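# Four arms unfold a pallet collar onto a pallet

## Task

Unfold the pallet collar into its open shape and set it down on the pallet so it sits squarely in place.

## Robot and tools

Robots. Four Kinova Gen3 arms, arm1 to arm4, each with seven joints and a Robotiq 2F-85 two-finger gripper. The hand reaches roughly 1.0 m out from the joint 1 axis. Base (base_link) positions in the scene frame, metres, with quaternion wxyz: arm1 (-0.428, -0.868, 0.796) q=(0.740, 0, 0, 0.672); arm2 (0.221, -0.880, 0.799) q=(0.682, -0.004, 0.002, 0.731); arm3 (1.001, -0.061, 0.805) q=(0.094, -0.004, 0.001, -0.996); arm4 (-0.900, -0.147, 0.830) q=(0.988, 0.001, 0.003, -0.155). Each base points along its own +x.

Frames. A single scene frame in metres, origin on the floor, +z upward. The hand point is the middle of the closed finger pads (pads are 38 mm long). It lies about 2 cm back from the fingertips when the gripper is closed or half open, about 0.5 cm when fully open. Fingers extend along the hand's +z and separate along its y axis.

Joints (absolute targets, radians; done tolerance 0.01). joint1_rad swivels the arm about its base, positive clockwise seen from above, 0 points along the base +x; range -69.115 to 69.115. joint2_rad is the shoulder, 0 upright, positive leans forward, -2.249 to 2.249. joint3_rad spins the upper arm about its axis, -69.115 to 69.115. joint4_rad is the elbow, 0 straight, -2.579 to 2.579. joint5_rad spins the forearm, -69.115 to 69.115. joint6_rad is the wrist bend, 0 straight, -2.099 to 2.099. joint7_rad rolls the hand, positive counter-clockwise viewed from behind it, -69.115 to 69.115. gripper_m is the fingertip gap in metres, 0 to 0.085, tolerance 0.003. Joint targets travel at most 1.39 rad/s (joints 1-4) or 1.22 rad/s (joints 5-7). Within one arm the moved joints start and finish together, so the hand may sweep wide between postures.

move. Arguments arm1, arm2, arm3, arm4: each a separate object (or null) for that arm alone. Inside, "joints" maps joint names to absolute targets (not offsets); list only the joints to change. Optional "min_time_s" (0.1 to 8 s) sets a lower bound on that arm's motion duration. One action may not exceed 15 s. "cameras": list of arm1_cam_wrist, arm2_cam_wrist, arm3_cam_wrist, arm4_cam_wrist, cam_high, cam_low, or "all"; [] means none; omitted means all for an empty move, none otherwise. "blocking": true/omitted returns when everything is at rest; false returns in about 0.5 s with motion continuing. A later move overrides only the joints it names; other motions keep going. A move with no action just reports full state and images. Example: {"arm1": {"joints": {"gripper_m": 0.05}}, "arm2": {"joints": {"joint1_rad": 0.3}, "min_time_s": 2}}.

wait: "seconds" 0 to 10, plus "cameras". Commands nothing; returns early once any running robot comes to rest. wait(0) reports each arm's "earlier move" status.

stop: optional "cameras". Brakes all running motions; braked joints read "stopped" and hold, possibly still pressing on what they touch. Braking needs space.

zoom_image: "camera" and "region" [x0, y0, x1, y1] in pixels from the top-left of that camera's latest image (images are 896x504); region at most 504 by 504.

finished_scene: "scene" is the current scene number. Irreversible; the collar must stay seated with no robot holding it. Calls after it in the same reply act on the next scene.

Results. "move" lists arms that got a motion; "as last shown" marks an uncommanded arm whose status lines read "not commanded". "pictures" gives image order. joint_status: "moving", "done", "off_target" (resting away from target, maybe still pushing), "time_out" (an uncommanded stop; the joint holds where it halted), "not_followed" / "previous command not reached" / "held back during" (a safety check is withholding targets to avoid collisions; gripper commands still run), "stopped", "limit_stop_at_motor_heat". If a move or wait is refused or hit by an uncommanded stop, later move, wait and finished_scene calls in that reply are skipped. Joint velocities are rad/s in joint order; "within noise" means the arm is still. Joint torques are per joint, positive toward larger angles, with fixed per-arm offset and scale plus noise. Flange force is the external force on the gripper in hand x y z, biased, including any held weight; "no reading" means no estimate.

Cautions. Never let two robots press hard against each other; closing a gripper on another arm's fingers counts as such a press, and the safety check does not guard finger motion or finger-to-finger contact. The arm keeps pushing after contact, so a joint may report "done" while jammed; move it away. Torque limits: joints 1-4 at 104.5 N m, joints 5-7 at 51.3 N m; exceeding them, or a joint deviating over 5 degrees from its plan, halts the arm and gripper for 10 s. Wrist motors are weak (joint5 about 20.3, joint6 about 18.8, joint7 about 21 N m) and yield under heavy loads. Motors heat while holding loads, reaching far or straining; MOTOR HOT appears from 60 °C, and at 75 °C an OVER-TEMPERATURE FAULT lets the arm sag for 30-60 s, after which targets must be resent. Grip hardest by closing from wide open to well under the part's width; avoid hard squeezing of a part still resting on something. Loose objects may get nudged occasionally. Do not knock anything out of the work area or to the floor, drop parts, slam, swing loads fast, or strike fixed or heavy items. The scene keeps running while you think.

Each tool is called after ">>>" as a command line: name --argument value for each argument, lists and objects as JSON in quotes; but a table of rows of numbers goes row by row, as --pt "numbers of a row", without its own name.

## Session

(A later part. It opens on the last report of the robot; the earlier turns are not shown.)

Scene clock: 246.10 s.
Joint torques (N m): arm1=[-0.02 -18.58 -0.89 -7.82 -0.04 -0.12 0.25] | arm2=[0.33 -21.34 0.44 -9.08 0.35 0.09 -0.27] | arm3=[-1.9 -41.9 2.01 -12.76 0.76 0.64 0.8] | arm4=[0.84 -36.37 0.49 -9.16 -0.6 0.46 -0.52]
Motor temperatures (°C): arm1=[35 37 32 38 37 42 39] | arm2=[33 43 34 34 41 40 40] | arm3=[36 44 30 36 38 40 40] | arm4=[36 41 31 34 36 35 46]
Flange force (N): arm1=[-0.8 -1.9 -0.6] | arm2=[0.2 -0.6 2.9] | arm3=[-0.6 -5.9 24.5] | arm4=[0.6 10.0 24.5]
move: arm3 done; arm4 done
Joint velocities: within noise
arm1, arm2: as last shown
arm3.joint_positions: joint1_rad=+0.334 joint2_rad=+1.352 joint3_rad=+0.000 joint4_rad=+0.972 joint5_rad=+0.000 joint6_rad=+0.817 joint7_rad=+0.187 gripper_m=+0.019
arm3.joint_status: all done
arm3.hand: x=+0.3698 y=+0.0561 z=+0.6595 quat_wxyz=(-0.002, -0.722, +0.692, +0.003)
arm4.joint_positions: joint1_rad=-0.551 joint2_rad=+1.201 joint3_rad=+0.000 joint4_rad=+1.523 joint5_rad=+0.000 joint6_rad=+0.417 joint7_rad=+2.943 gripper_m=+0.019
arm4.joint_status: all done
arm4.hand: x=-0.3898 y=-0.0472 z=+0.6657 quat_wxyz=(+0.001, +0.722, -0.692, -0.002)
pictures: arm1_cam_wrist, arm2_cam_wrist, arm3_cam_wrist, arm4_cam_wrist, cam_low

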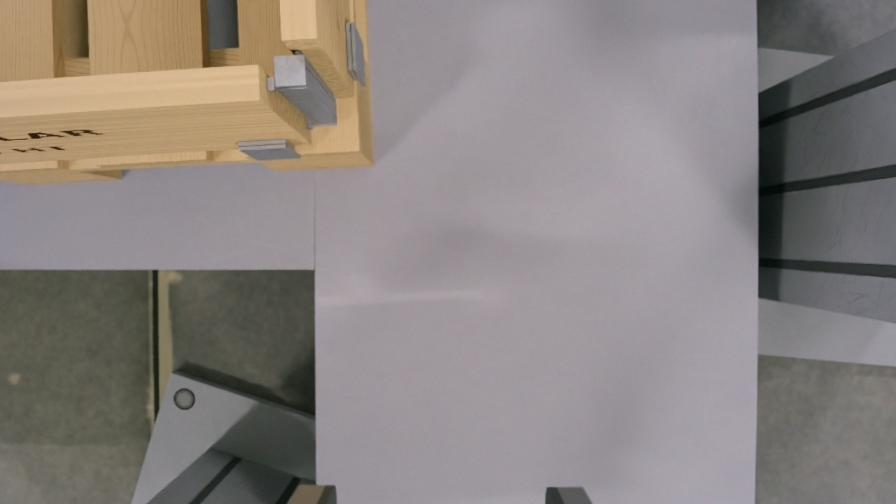

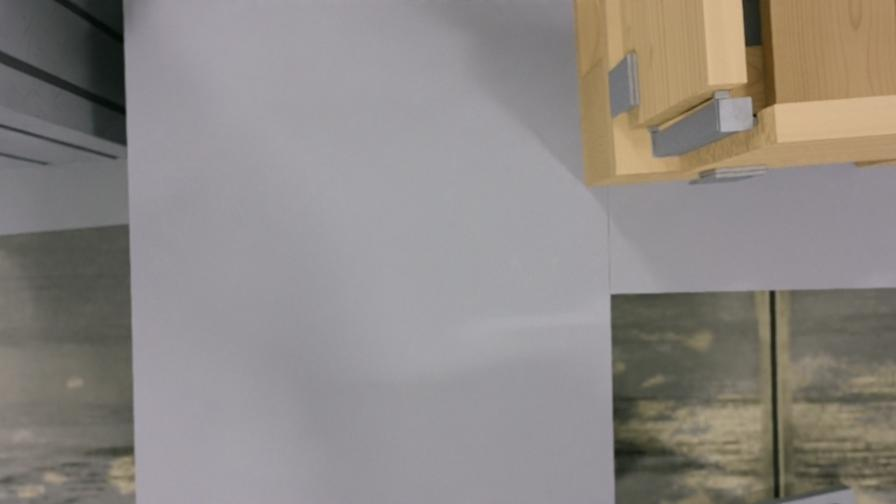

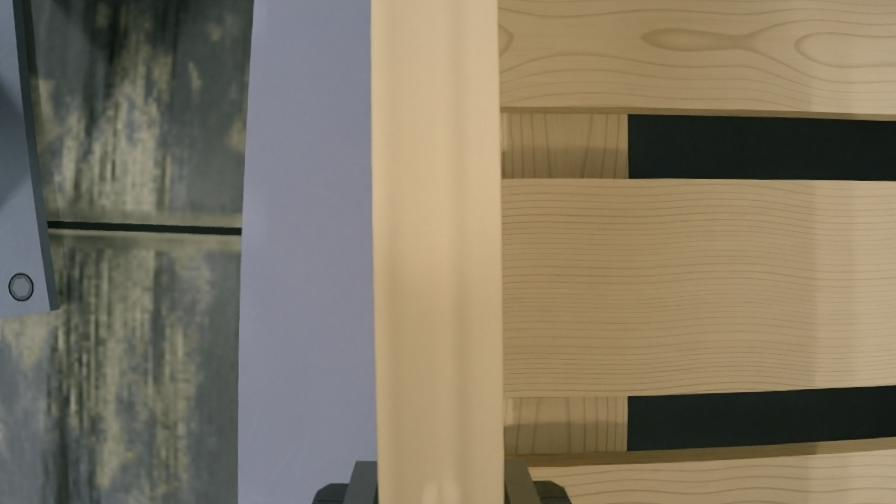

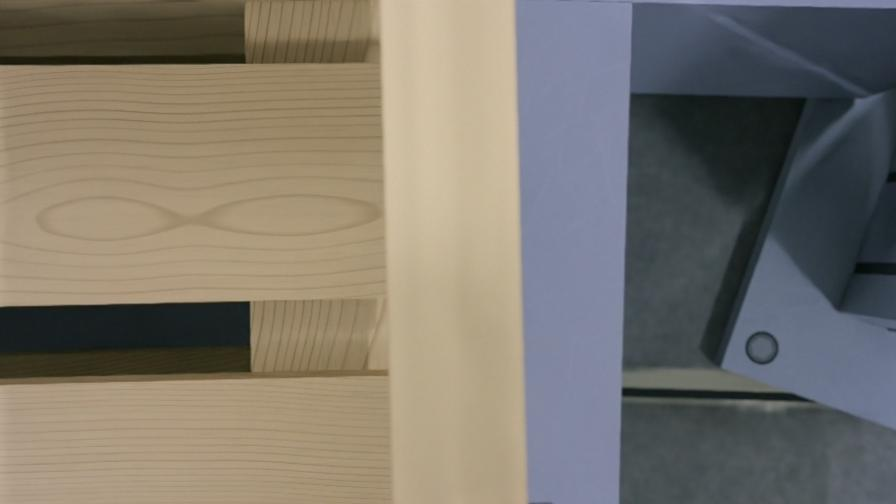

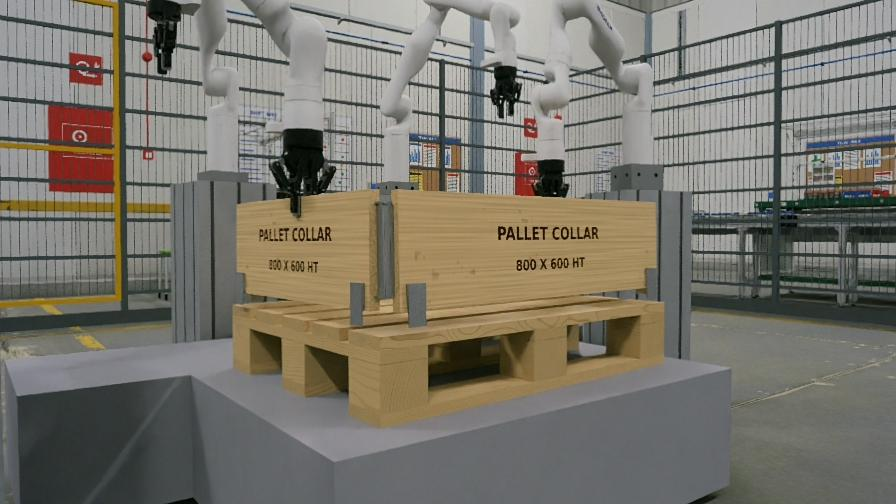

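>>> move --arm3 '{"joints": {"joint1_rad": 0.3311, "joint2_rad": 1.364, "joint4_rad": 0.9652, "joint6_rad": 0.8124, "joint7_rad": 0.1752}, "min_time_s": 1.0}' --arm4 '{"joints": {"joint1_rad": -0.555, "joint2_rad": 1.2134, "joint4_rad": 1.5205, "joint6_rad": 0.4077, "joint7_rad": 2.93}, "min_time_s": 1.0}' --cameras '["arm1_cam_wrist", "arm2_cam_wrist", "cam_low", "arm3_cam_wrist", "arm4_cam_wrist"]'

>>> zoom_image --camera "arm1_cam_wrist" --region '[230, 0, 400, 180]'

>>> zoom_image --camera "arm2_cam_wrist" --region '[570, 20, 770, 200]'

>>> zoom_image --camera "cam_low" --region '[320, 290, 440, 380]'

>>> zoom_image --camera "cam_low" --region '[600, 250, 700, 340]'

>>> zoom_image --camera "cam_low" --region '[210, 260, 310, 340]'

Scene clock: 266.03 s.
Joint torques (N m): arm1=[-0.07 -18.7 -0.81 -7.82 -0.04 -0.11 0.27] | arm2=[0.34 -21.32 0.46 -9.04 0.33 0.07 -0.24] | arm3=[-1.08 -41.95 2.2 -12.54 0.19 0.68 0.17] | arm4=[0.11 -36.24 0.22 -8.87 0.14 0.45 0.2]
Motor temperatures (°C): arm1=[35 37 32 38 37 42 39] | arm2=[33 42 34 34 41 40 40] | arm3=[36 45 30 36 38 40 40] | arm4=[36 41 31 35 36 35 46]
Flange force (N): arm1=[-0.8 -2.2 -0.4] | arm2=[0.2 -0.4 2.8] | arm3=[-0.6 -5.0 24.7] | arm4=[0.7 9.6 24.3]
move: arm3 done; arm4 done
Joint velocities: within noise
arm1, arm2: as last shown
arm3.joint_positions: joint1_rad=+0.331 joint2_rad=+1.364 joint3_rad=+0.000 joint4_rad=+0.965 joint5_rad=+0.000 joint6_rad=+0.812 joint7_rad=+0.175 gripper_m=+0.019
arm3.joint_status: all done
arm3.hand: x=+0.3695 y=+0.0544 z=+0.6535 quat_wxyz=(-0.003, -0.719, +0.695, +0.003)
arm4.joint_positions: joint1_rad=-0.555 joint2_rad=+1.213 joint3_rad=+0.000 joint4_rad=+1.520 joint5_rad=+0.000 joint6_rad=+0.408 joint7_rad=+2.930 gripper_m=+0.019
arm4.joint_status: all done
arm4.hand: x=-0.3911 y=-0.0455 z=+0.6597 quat_wxyz=(+0.001, +0.719, -0.695, -0.002)
pictures: arm1_cam_wrist, arm2_cam_wrist, arm3_cam_wrist, arm4_cam_wrist, cam_low

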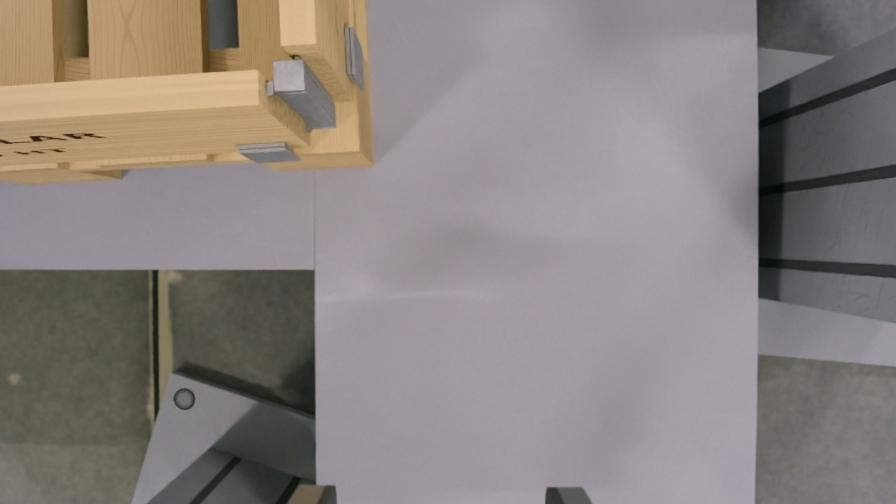

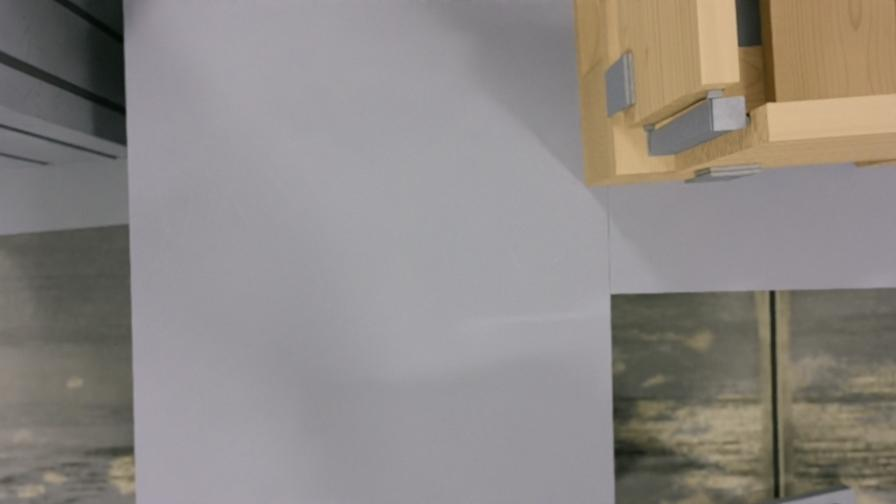

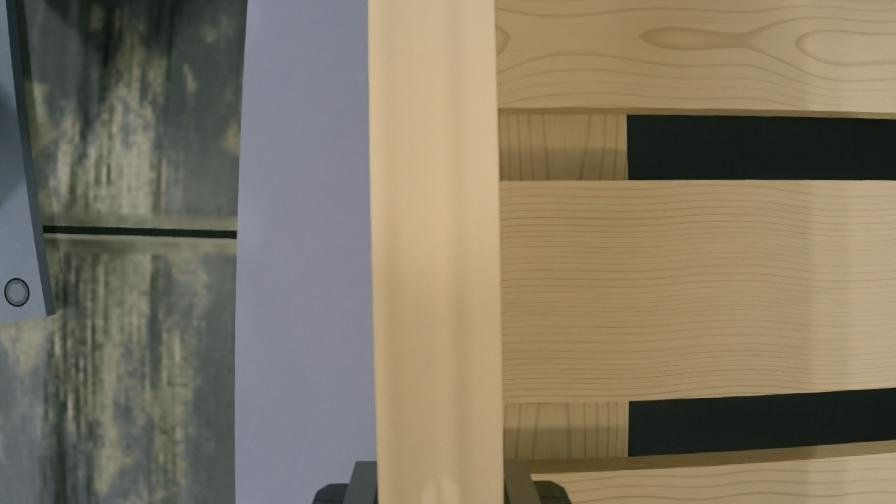

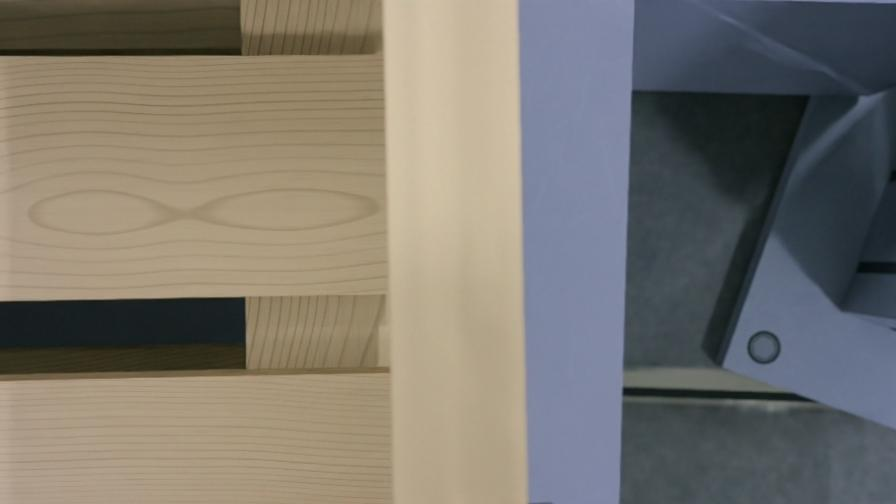

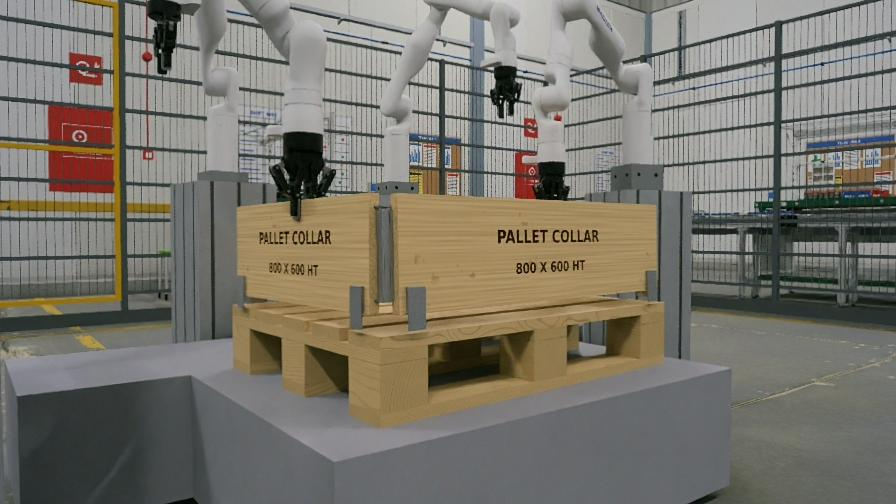

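Scaled by 2.800 from the camera's image (finer frame: 1280x720).

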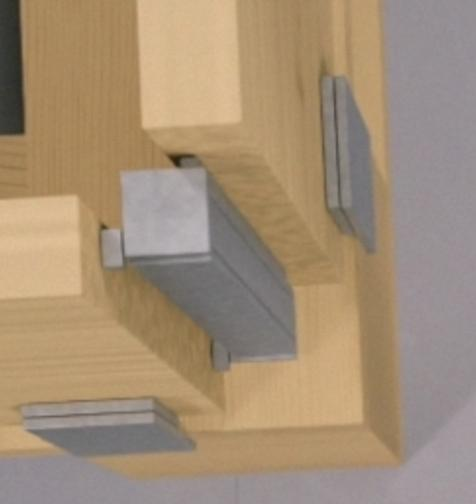

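Scaled by 2.520 from the camera's image (finer frame: 1280x720).

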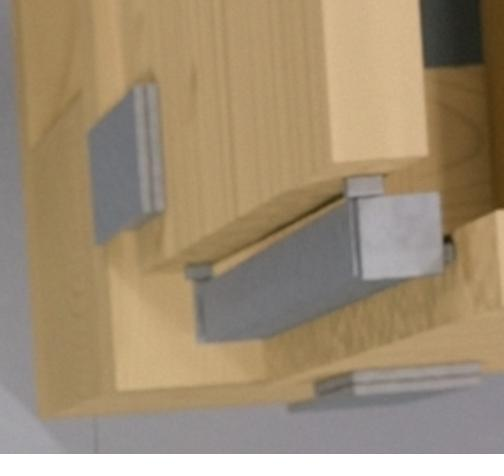

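Scaled by 4.200 from the camera's image (finer frame: 1280x720).

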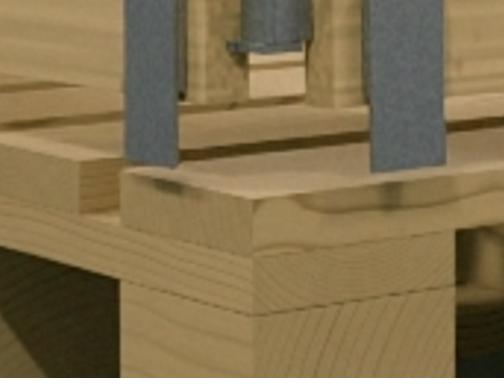

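Scaled by 5.040 from the camera's image (finer frame: 1280x720).

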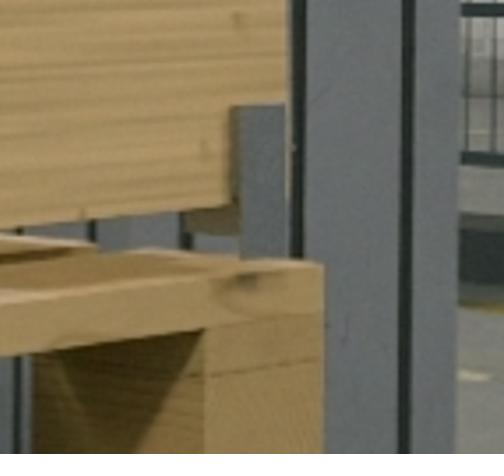

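Scaled by 5.040 from the camera's image (finer frame: 1280x720).

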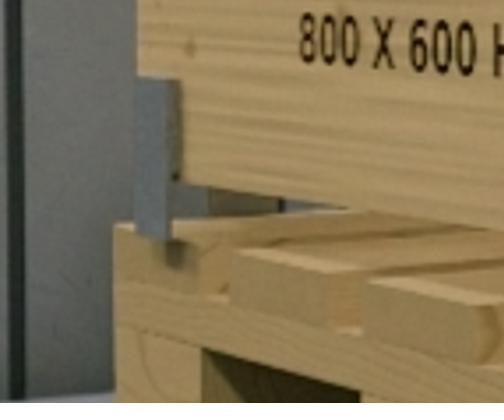

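>>> zoom_image --camera "cam_low" --region '[330, 310, 390, 355]'

>>> zoom_image --camera "cam_low" --region '[385, 300, 445, 345]'

>>> zoom_image --camera "cam_low" --region '[226, 285, 286, 330]'

>>> zoom_image --camera "cam_low" --region '[630, 285, 690, 330]'

Scaled by 8.400 from the camera's image (finer frame: 1280x720).

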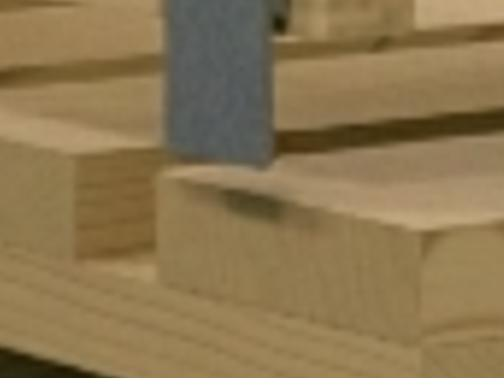

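Scaled by 8.400 from the camera's image (finer frame: 1280x720).

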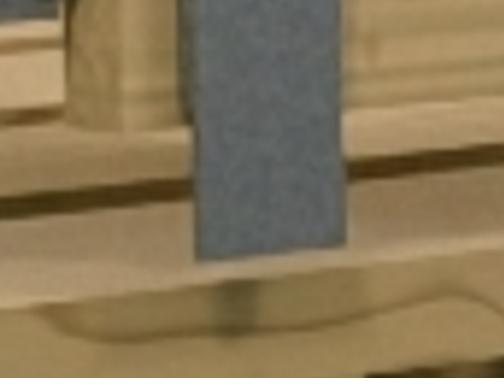

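Scaled by 8.400 from the camera's image (finer frame: 1280x720).

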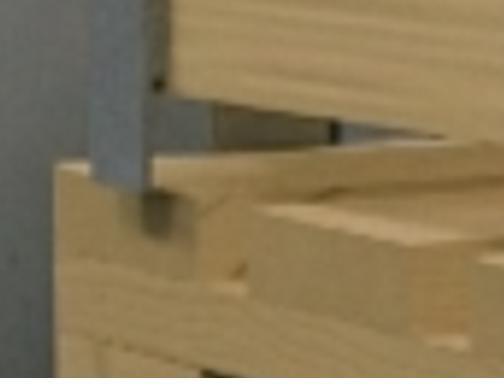

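Scaled by 8.400 from the camera's image (finer frame: 1280x720).

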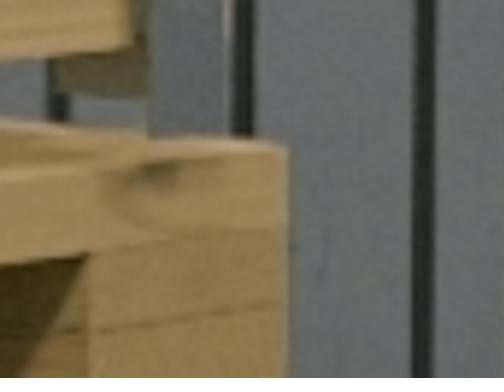

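>>> move --arm3 '{"joints": {"joint1_rad": 0.3308, "joint2_rad": 1.3748, "joint4_rad": 0.9528, "joint6_rad": 0.814, "joint7_rad": 0.1719}, "min_time_s": 0.8}' --arm4 '{"joints": {"joint1_rad": -0.5556, "joint2_rad": 1.2209, "joint4_rad": 1.5211, "joint6_rad": 0.3996, "joint7_rad": 2.9265}, "min_time_s": 0.8}' --cameras '["arm1_cam_wrist", "arm2_cam_wrist", "cam_low"]'

>>> zoom_image --camera "arm1_cam_wrist" --region '[240, 20, 390, 170]'

>>> zoom_image --camera "arm2_cam_wrist" --region '[590, 50, 770, 200]'

>>> zoom_image --camera "cam_low" --region '[330, 290, 440, 360]'

>>> zoom_image --camera "cam_low" --region '[226, 275, 296, 330]'

>>> zoom_image --camera "cam_low" --region '[620, 265, 690, 320]'

Scene clock: 285.50 s.
Joint torques (N m): arm1=[-0.03 -18.62 -0.85 -7.79 -0.08 -0.12 0.27] | arm2=[0.34 -21.34 0.47 -9.03 0.32 0.09 -0.25] | arm3=[-1.13 -42.8 2.04 -13.32 0.11 0.19 0.12] | arm4=[0.22 -36.05 0.35 -8.9 0.08 0.45 0.18]
Motor temperatures (°C): arm1=[35 36 32 38 37 42 39] | arm2=[33 42 34 34 41 40 40] | arm3=[36 46 30 36 38 40 40] | arm4=[36 41 31 35 36 35 46]
Flange force (N): arm1=[-0.9 -2.1 -0.6] | arm2=[0.2 -0.4 2.9] | arm3=[-0.5 -6.1 24.8] | arm4=[0.7 10.3 23.7]
move: arm3 done; arm4 done
Joint velocities: within noise
arm1, arm2: as last shown
arm3.joint_positions: joint1_rad=+0.331 joint2_rad=+1.375 joint3_rad=+0.000 joint4_rad=+0.953 joint5_rad=+0.000 joint6_rad=+0.814 joint7_rad=+0.172 gripper_m=+0.019
arm3.joint_status: all done
arm3.hand: x=+0.3682 y=+0.0544 z=+0.6494 quat_wxyz=(-0.003, -0.718, +0.696, +0.003)
arm4.joint_positions: joint1_rad=-0.556 joint2_rad=+1.221 joint3_rad=+0.000 joint4_rad=+1.521 joint5_rad=+0.000 joint6_rad=+0.400 joint7_rad=+2.927 gripper_m=+0.019
arm4.joint_status: all done
arm4.hand: x=-0.3924 y=-0.0455 z=+0.6558 quat_wxyz=(+0.001, +0.718, -0.697, -0.002)

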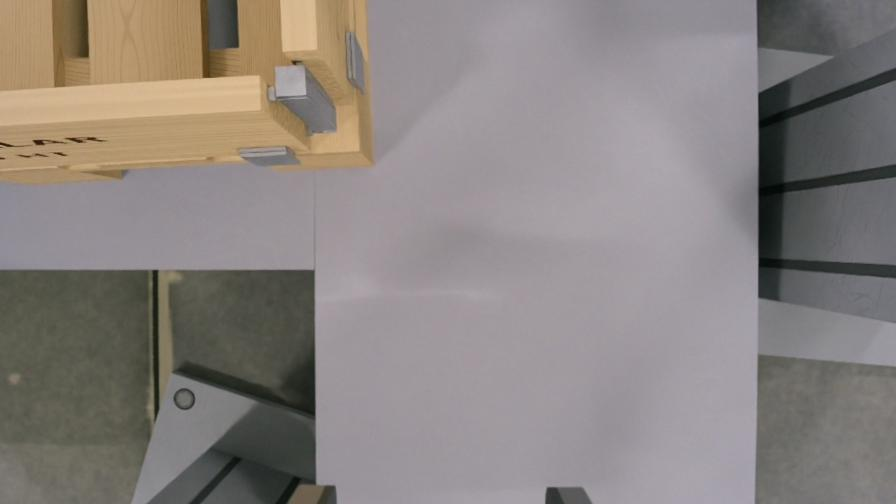

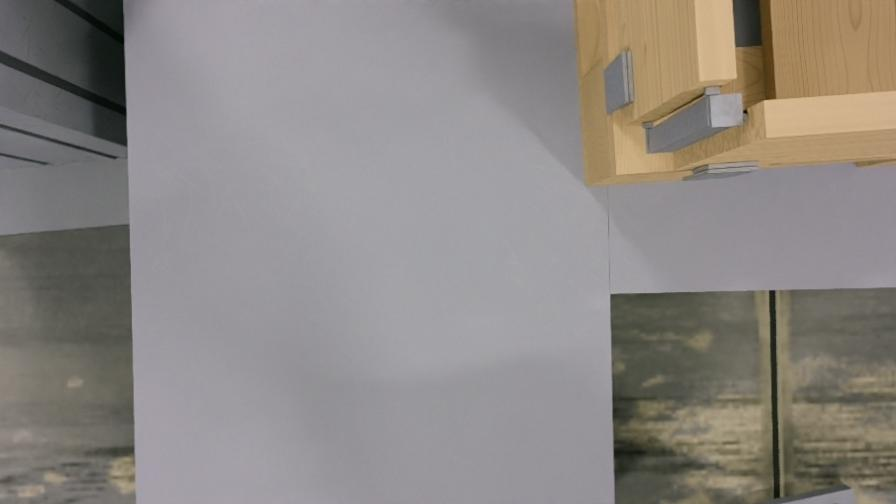

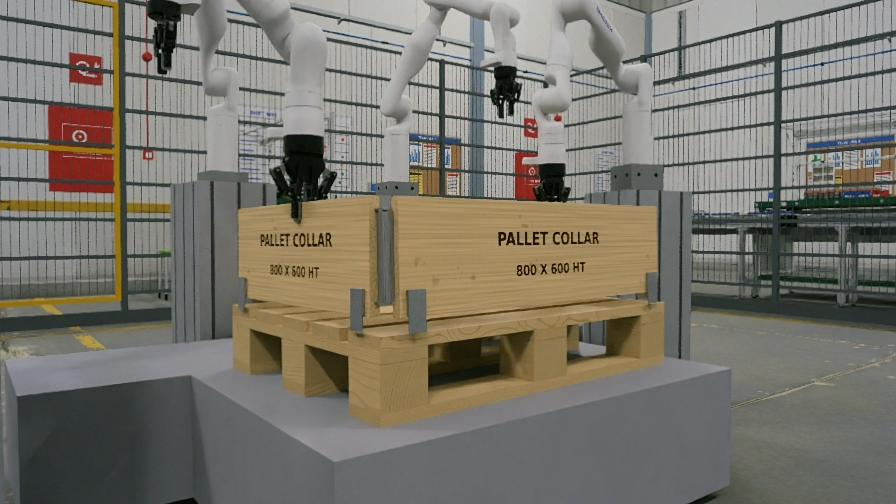

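Scaled by 3.360 from the camera's image (finer frame: 1280x720).

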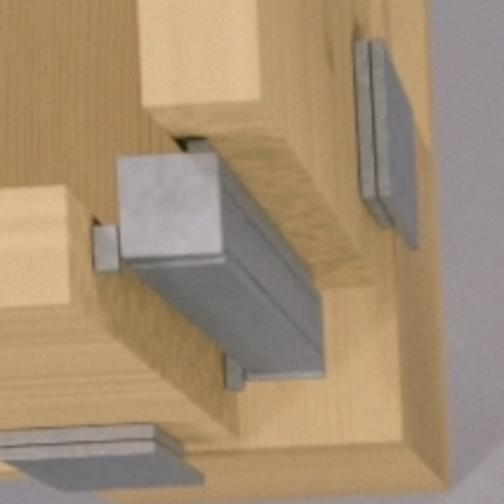

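Scaled by 2.800 from the camera's image (finer frame: 1280x720).

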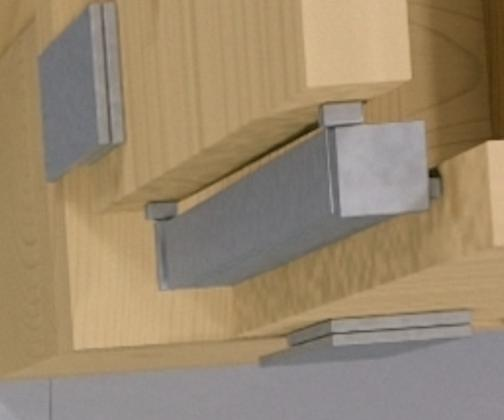

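Scaled by 4.582 from the camera's image (finer frame: 1280x720).

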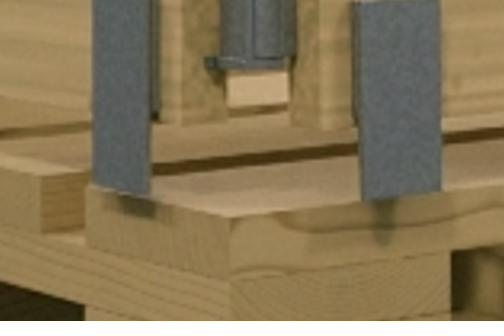

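Scaled by 7.200 from the camera's image (finer frame: 1280x720).

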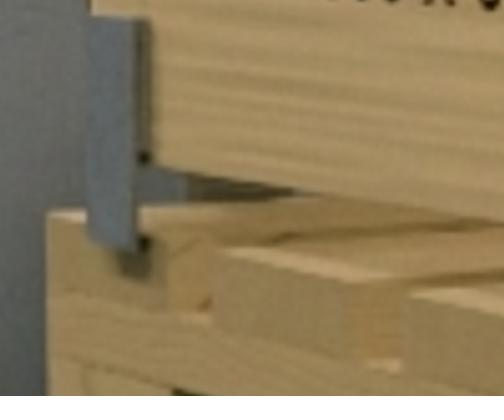

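Scaled by 7.200 from the camera's image (finer frame: 1280x720).

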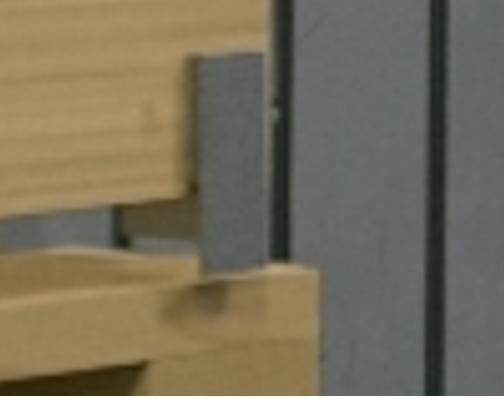

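>>> move --arm3 '{"joints": {"joint1_rad": 0.3298, "joint2_rad": 1.3835, "joint4_rad": 0.9502, "joint6_rad": 0.8079, "joint7_rad": 0.171}, "min_time_s": 0.8}' --arm4 '{"joints": {"joint1_rad": -0.555, "joint2_rad": 1.2324, "joint4_rad": 1.5138, "joint6_rad": 0.3954, "joint7_rad": 2.9271}, "min_time_s": 0.8}' --cameras '["arm1_cam_wrist", "arm2_cam_wrist", "cam_low"]'

>>> zoom_image --camera "arm1_cam_wrist" --region '[240, 20, 390, 170]'

>>> zoom_image --camera "arm2_cam_wrist" --region '[590, 50, 770, 200]'

>>> zoom_image --camera "cam_low" --region '[330, 290, 440, 360]'

>>> zoom_image --camera "cam_low" --region '[226, 275, 296, 330]'

>>> zoom_image --camera "cam_low" --region '[620, 265, 690, 320]'

Scene clock: 292.13 s.
Joint torques (N m): arm1=[-0.03 -18.61 -0.8 -7.73 -0.08 -0.15 0.27] | arm2=[0.31 -21.35 0.45 -9.08 0.33 0.09 -0.25] | arm3=[-1.09 -42.04 2.14 -12.57 0.24 0.55 0.14] | arm4=[0.22 -36.3 0.25 -8.73 0 0.44 0.11]
Motor temperatures (°C): arm1=[35 36 32 38 37 42 39] | arm2=[33 42 34 34 41 40 40] | arm3=[36 46 30 37 38 40 40] | arm4=[36 41 31 35 36 35 46]
Flange force (N): arm1=[-0.9 -2.4 -0.7] | arm2=[0.2 -0.6 3.0] | arm3=[-0.6 -5.0 24.4] | arm4=[0.7 9.7 24.2]
move: arm3 done; arm4 done
Joint velocities: within noise
arm1, arm2: as last shown
arm3.joint_positions: joint1_rad=+0.330 joint2_rad=+1.384 joint3_rad=+0.000 joint4_rad=+0.950 joint5_rad=+0.000 joint6_rad=+0.808 joint7_rad=+0.171 gripper_m=+0.019
arm3.joint_status: all done
arm3.hand: x=+0.3687 y=+0.0537 z=+0.6444 quat_wxyz=(-0.003, -0.718, +0.696, +0.003)
arm4.joint_positions: joint1_rad=-0.555 joint2_rad=+1.232 joint3_rad=+0.000 joint4_rad=+1.514 joint5_rad=+0.000 joint6_rad=+0.395 joint7_rad=+2.927 gripper_m=+0.019
arm4.joint_status: all done
arm4.hand: x=-0.3920 y=-0.0457 z=+0.6507 quat_wxyz=(+0.001, +0.718, -0.697, -0.002)

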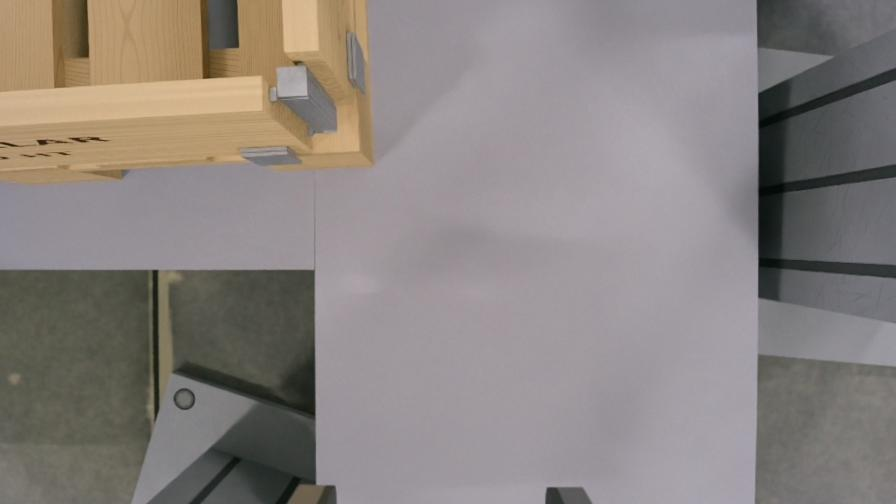

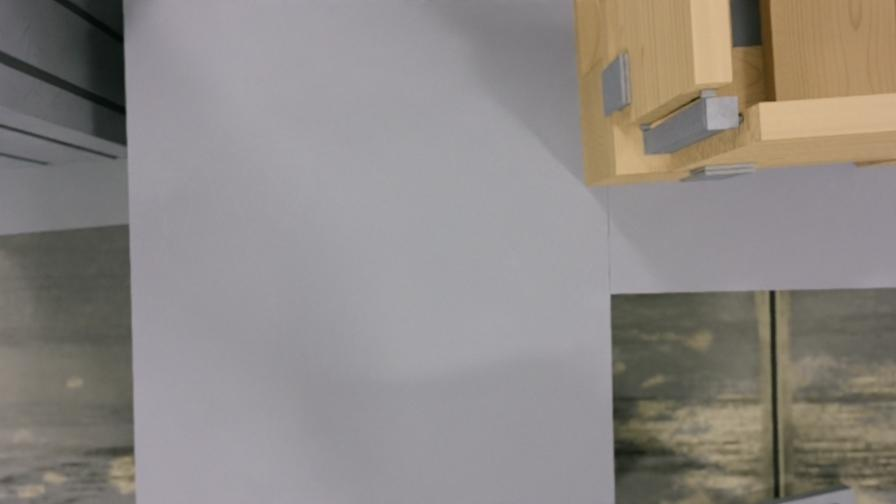

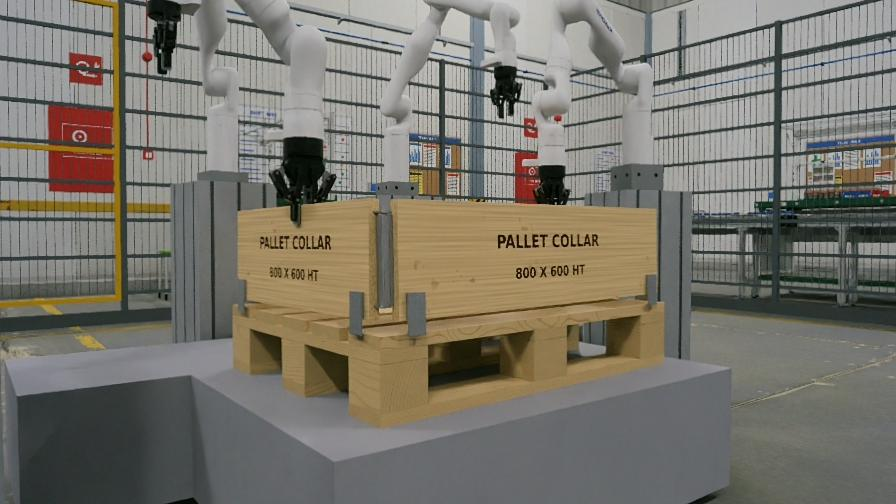

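Scaled by 3.360 from the camera's image (finer frame: 1280x720).

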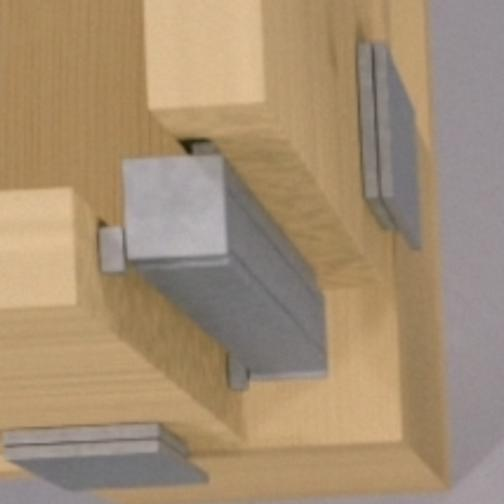

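Scaled by 2.800 from the camera's image (finer frame: 1280x720).

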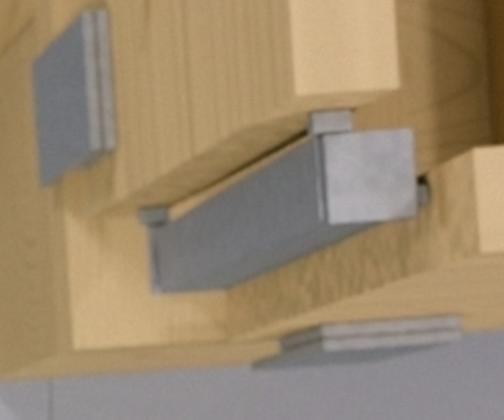

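Scaled by 4.582 from the camera's image (finer frame: 1280x720).

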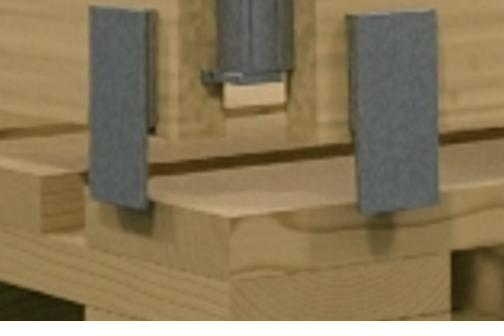

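Scaled by 7.200 from the camera's image (finer frame: 1280x720).

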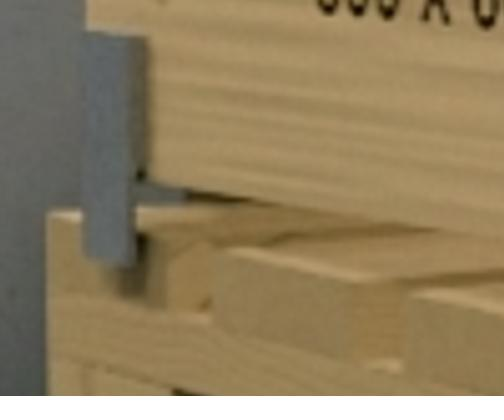

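Scaled by 7.200 from the camera's image (finer frame: 1280x720).

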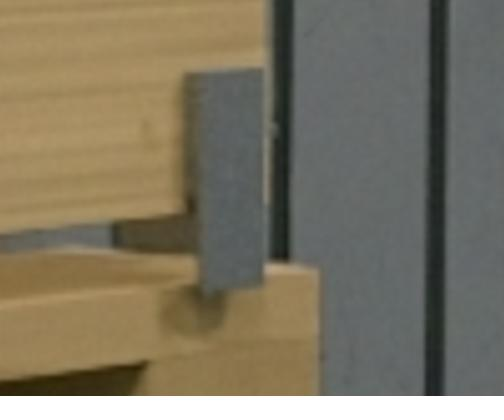

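>>> move --arm3 '{"joints": {"joint2_rad": 1.4038, "joint4_rad": 0.9368, "joint6_rad": 0.801}, "min_time_s": 1.2}' --arm4 '{"joints": {"joint2_rad": 1.2544, "joint4_rad": 1.502, "joint6_rad": 0.3852}, "min_time_s": 1.2}' --cameras '["arm1_cam_wrist", "arm2_cam_wrist", "cam_low"]'

>>> zoom_image --camera "cam_low" --region '[330, 290, 440, 360]'

>>> zoom_image --camera "cam_low" --region '[620, 265, 690, 320]'

>>> zoom_image --camera "cam_low" --region '[226, 275, 296, 330]'

Scene clock: 296.03 s.
Joint torques (N m): arm1=[-0.13 -18.59 -0.93 -7.84 0 -0.14 0.25] | arm2=[0.34 -21.34 0.44 -9.04 0.32 0.08 -0.25] | arm3=[-1.1 -42.03 2.05 -12.53 0.28 0.59 0.18] | arm4=[0.22 -36.32 0.24 -8.52 0.01 0.47 0.11]
Motor temperatures (°C): arm1=[35 36 32 38 37 42 39] | arm2=[33 42 34 34 41 40 40] | arm3=[36 46 30 37 38 40 40] | arm4=[36 41 31 35 36 35 46]
Flange force (N): arm1=[-0.6 -2.0 -0.6] | arm2=[0.2 -0.4 2.8] | arm3=[-0.5 -5.5 24.2] | arm4=[0.7 9.7 24.0]
move: arm3 done; arm4 done
Joint velocities: within noise
arm1, arm2: as last shown
arm3.joint_positions: joint1_rad=+0.330 joint2_rad=+1.404 joint3_rad=+0.000 joint4_rad=+0.937 joint5_rad=+0.000 joint6_rad=+0.801 joint7_rad=+0.171 gripper_m=+0.019
arm3.joint_status: all done
arm3.hand: x=+0.3686 y=+0.0537 z=+0.6345 quat_wxyz=(-0.003, -0.718, +0.696, +0.003)
arm4.joint_positions: joint1_rad=-0.555 joint2_rad=+1.254 joint3_rad=+0.000 joint4_rad=+1.502 joint5_rad=+0.000 joint6_rad=+0.385 joint7_rad=+2.927 gripper_m=+0.019
arm4.joint_status: all done
arm4.hand: x=-0.3920 y=-0.0457 z=+0.6407 quat_wxyz=(+0.001, +0.718, -0.697, -0.002)

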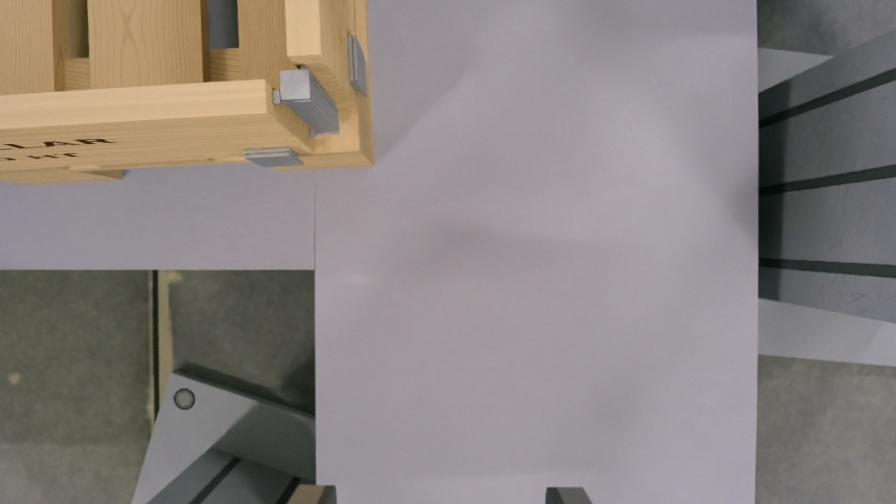

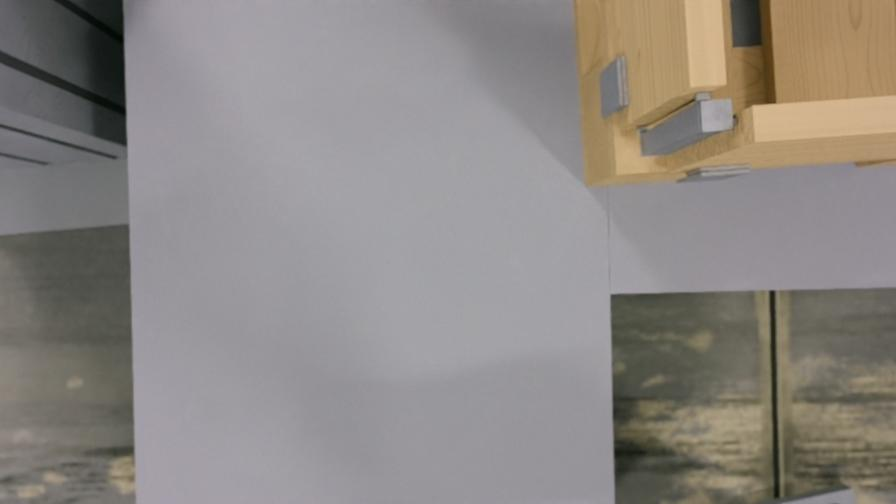

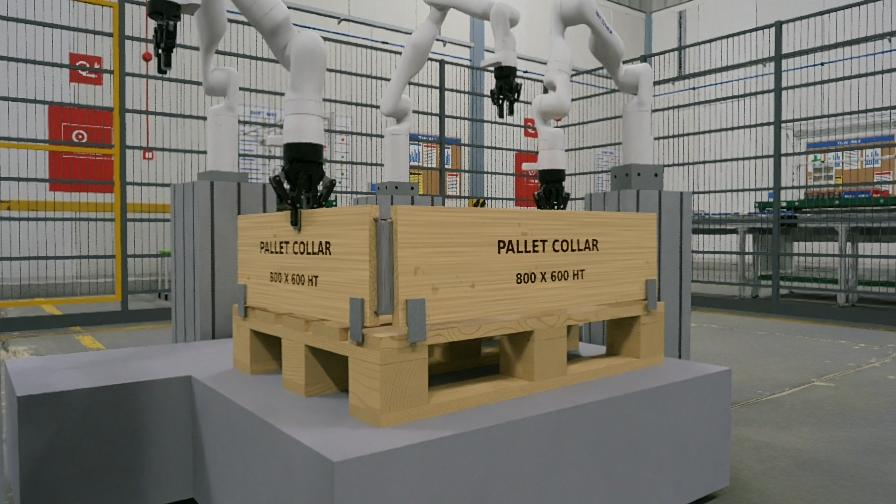

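Scaled by 4.582 from the camera's image (finer frame: 1280x720).

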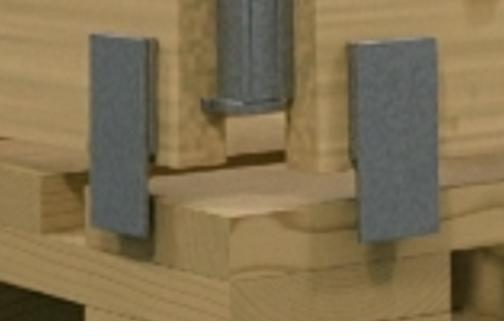

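Scaled by 7.200 from the camera's image (finer frame: 1280x720).

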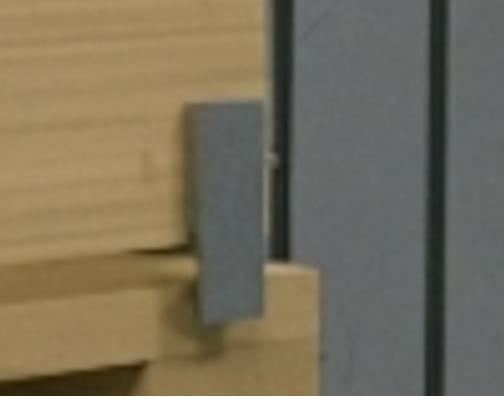

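Scaled by 7.200 from the camera's image (finer frame: 1280x720).

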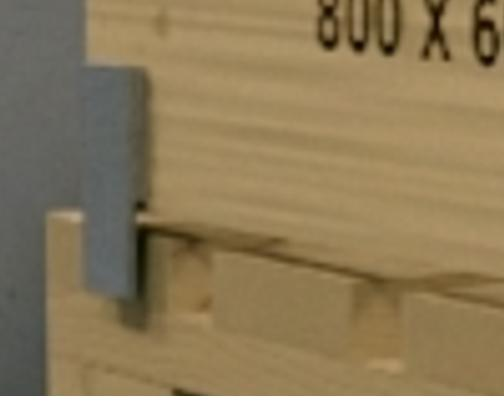

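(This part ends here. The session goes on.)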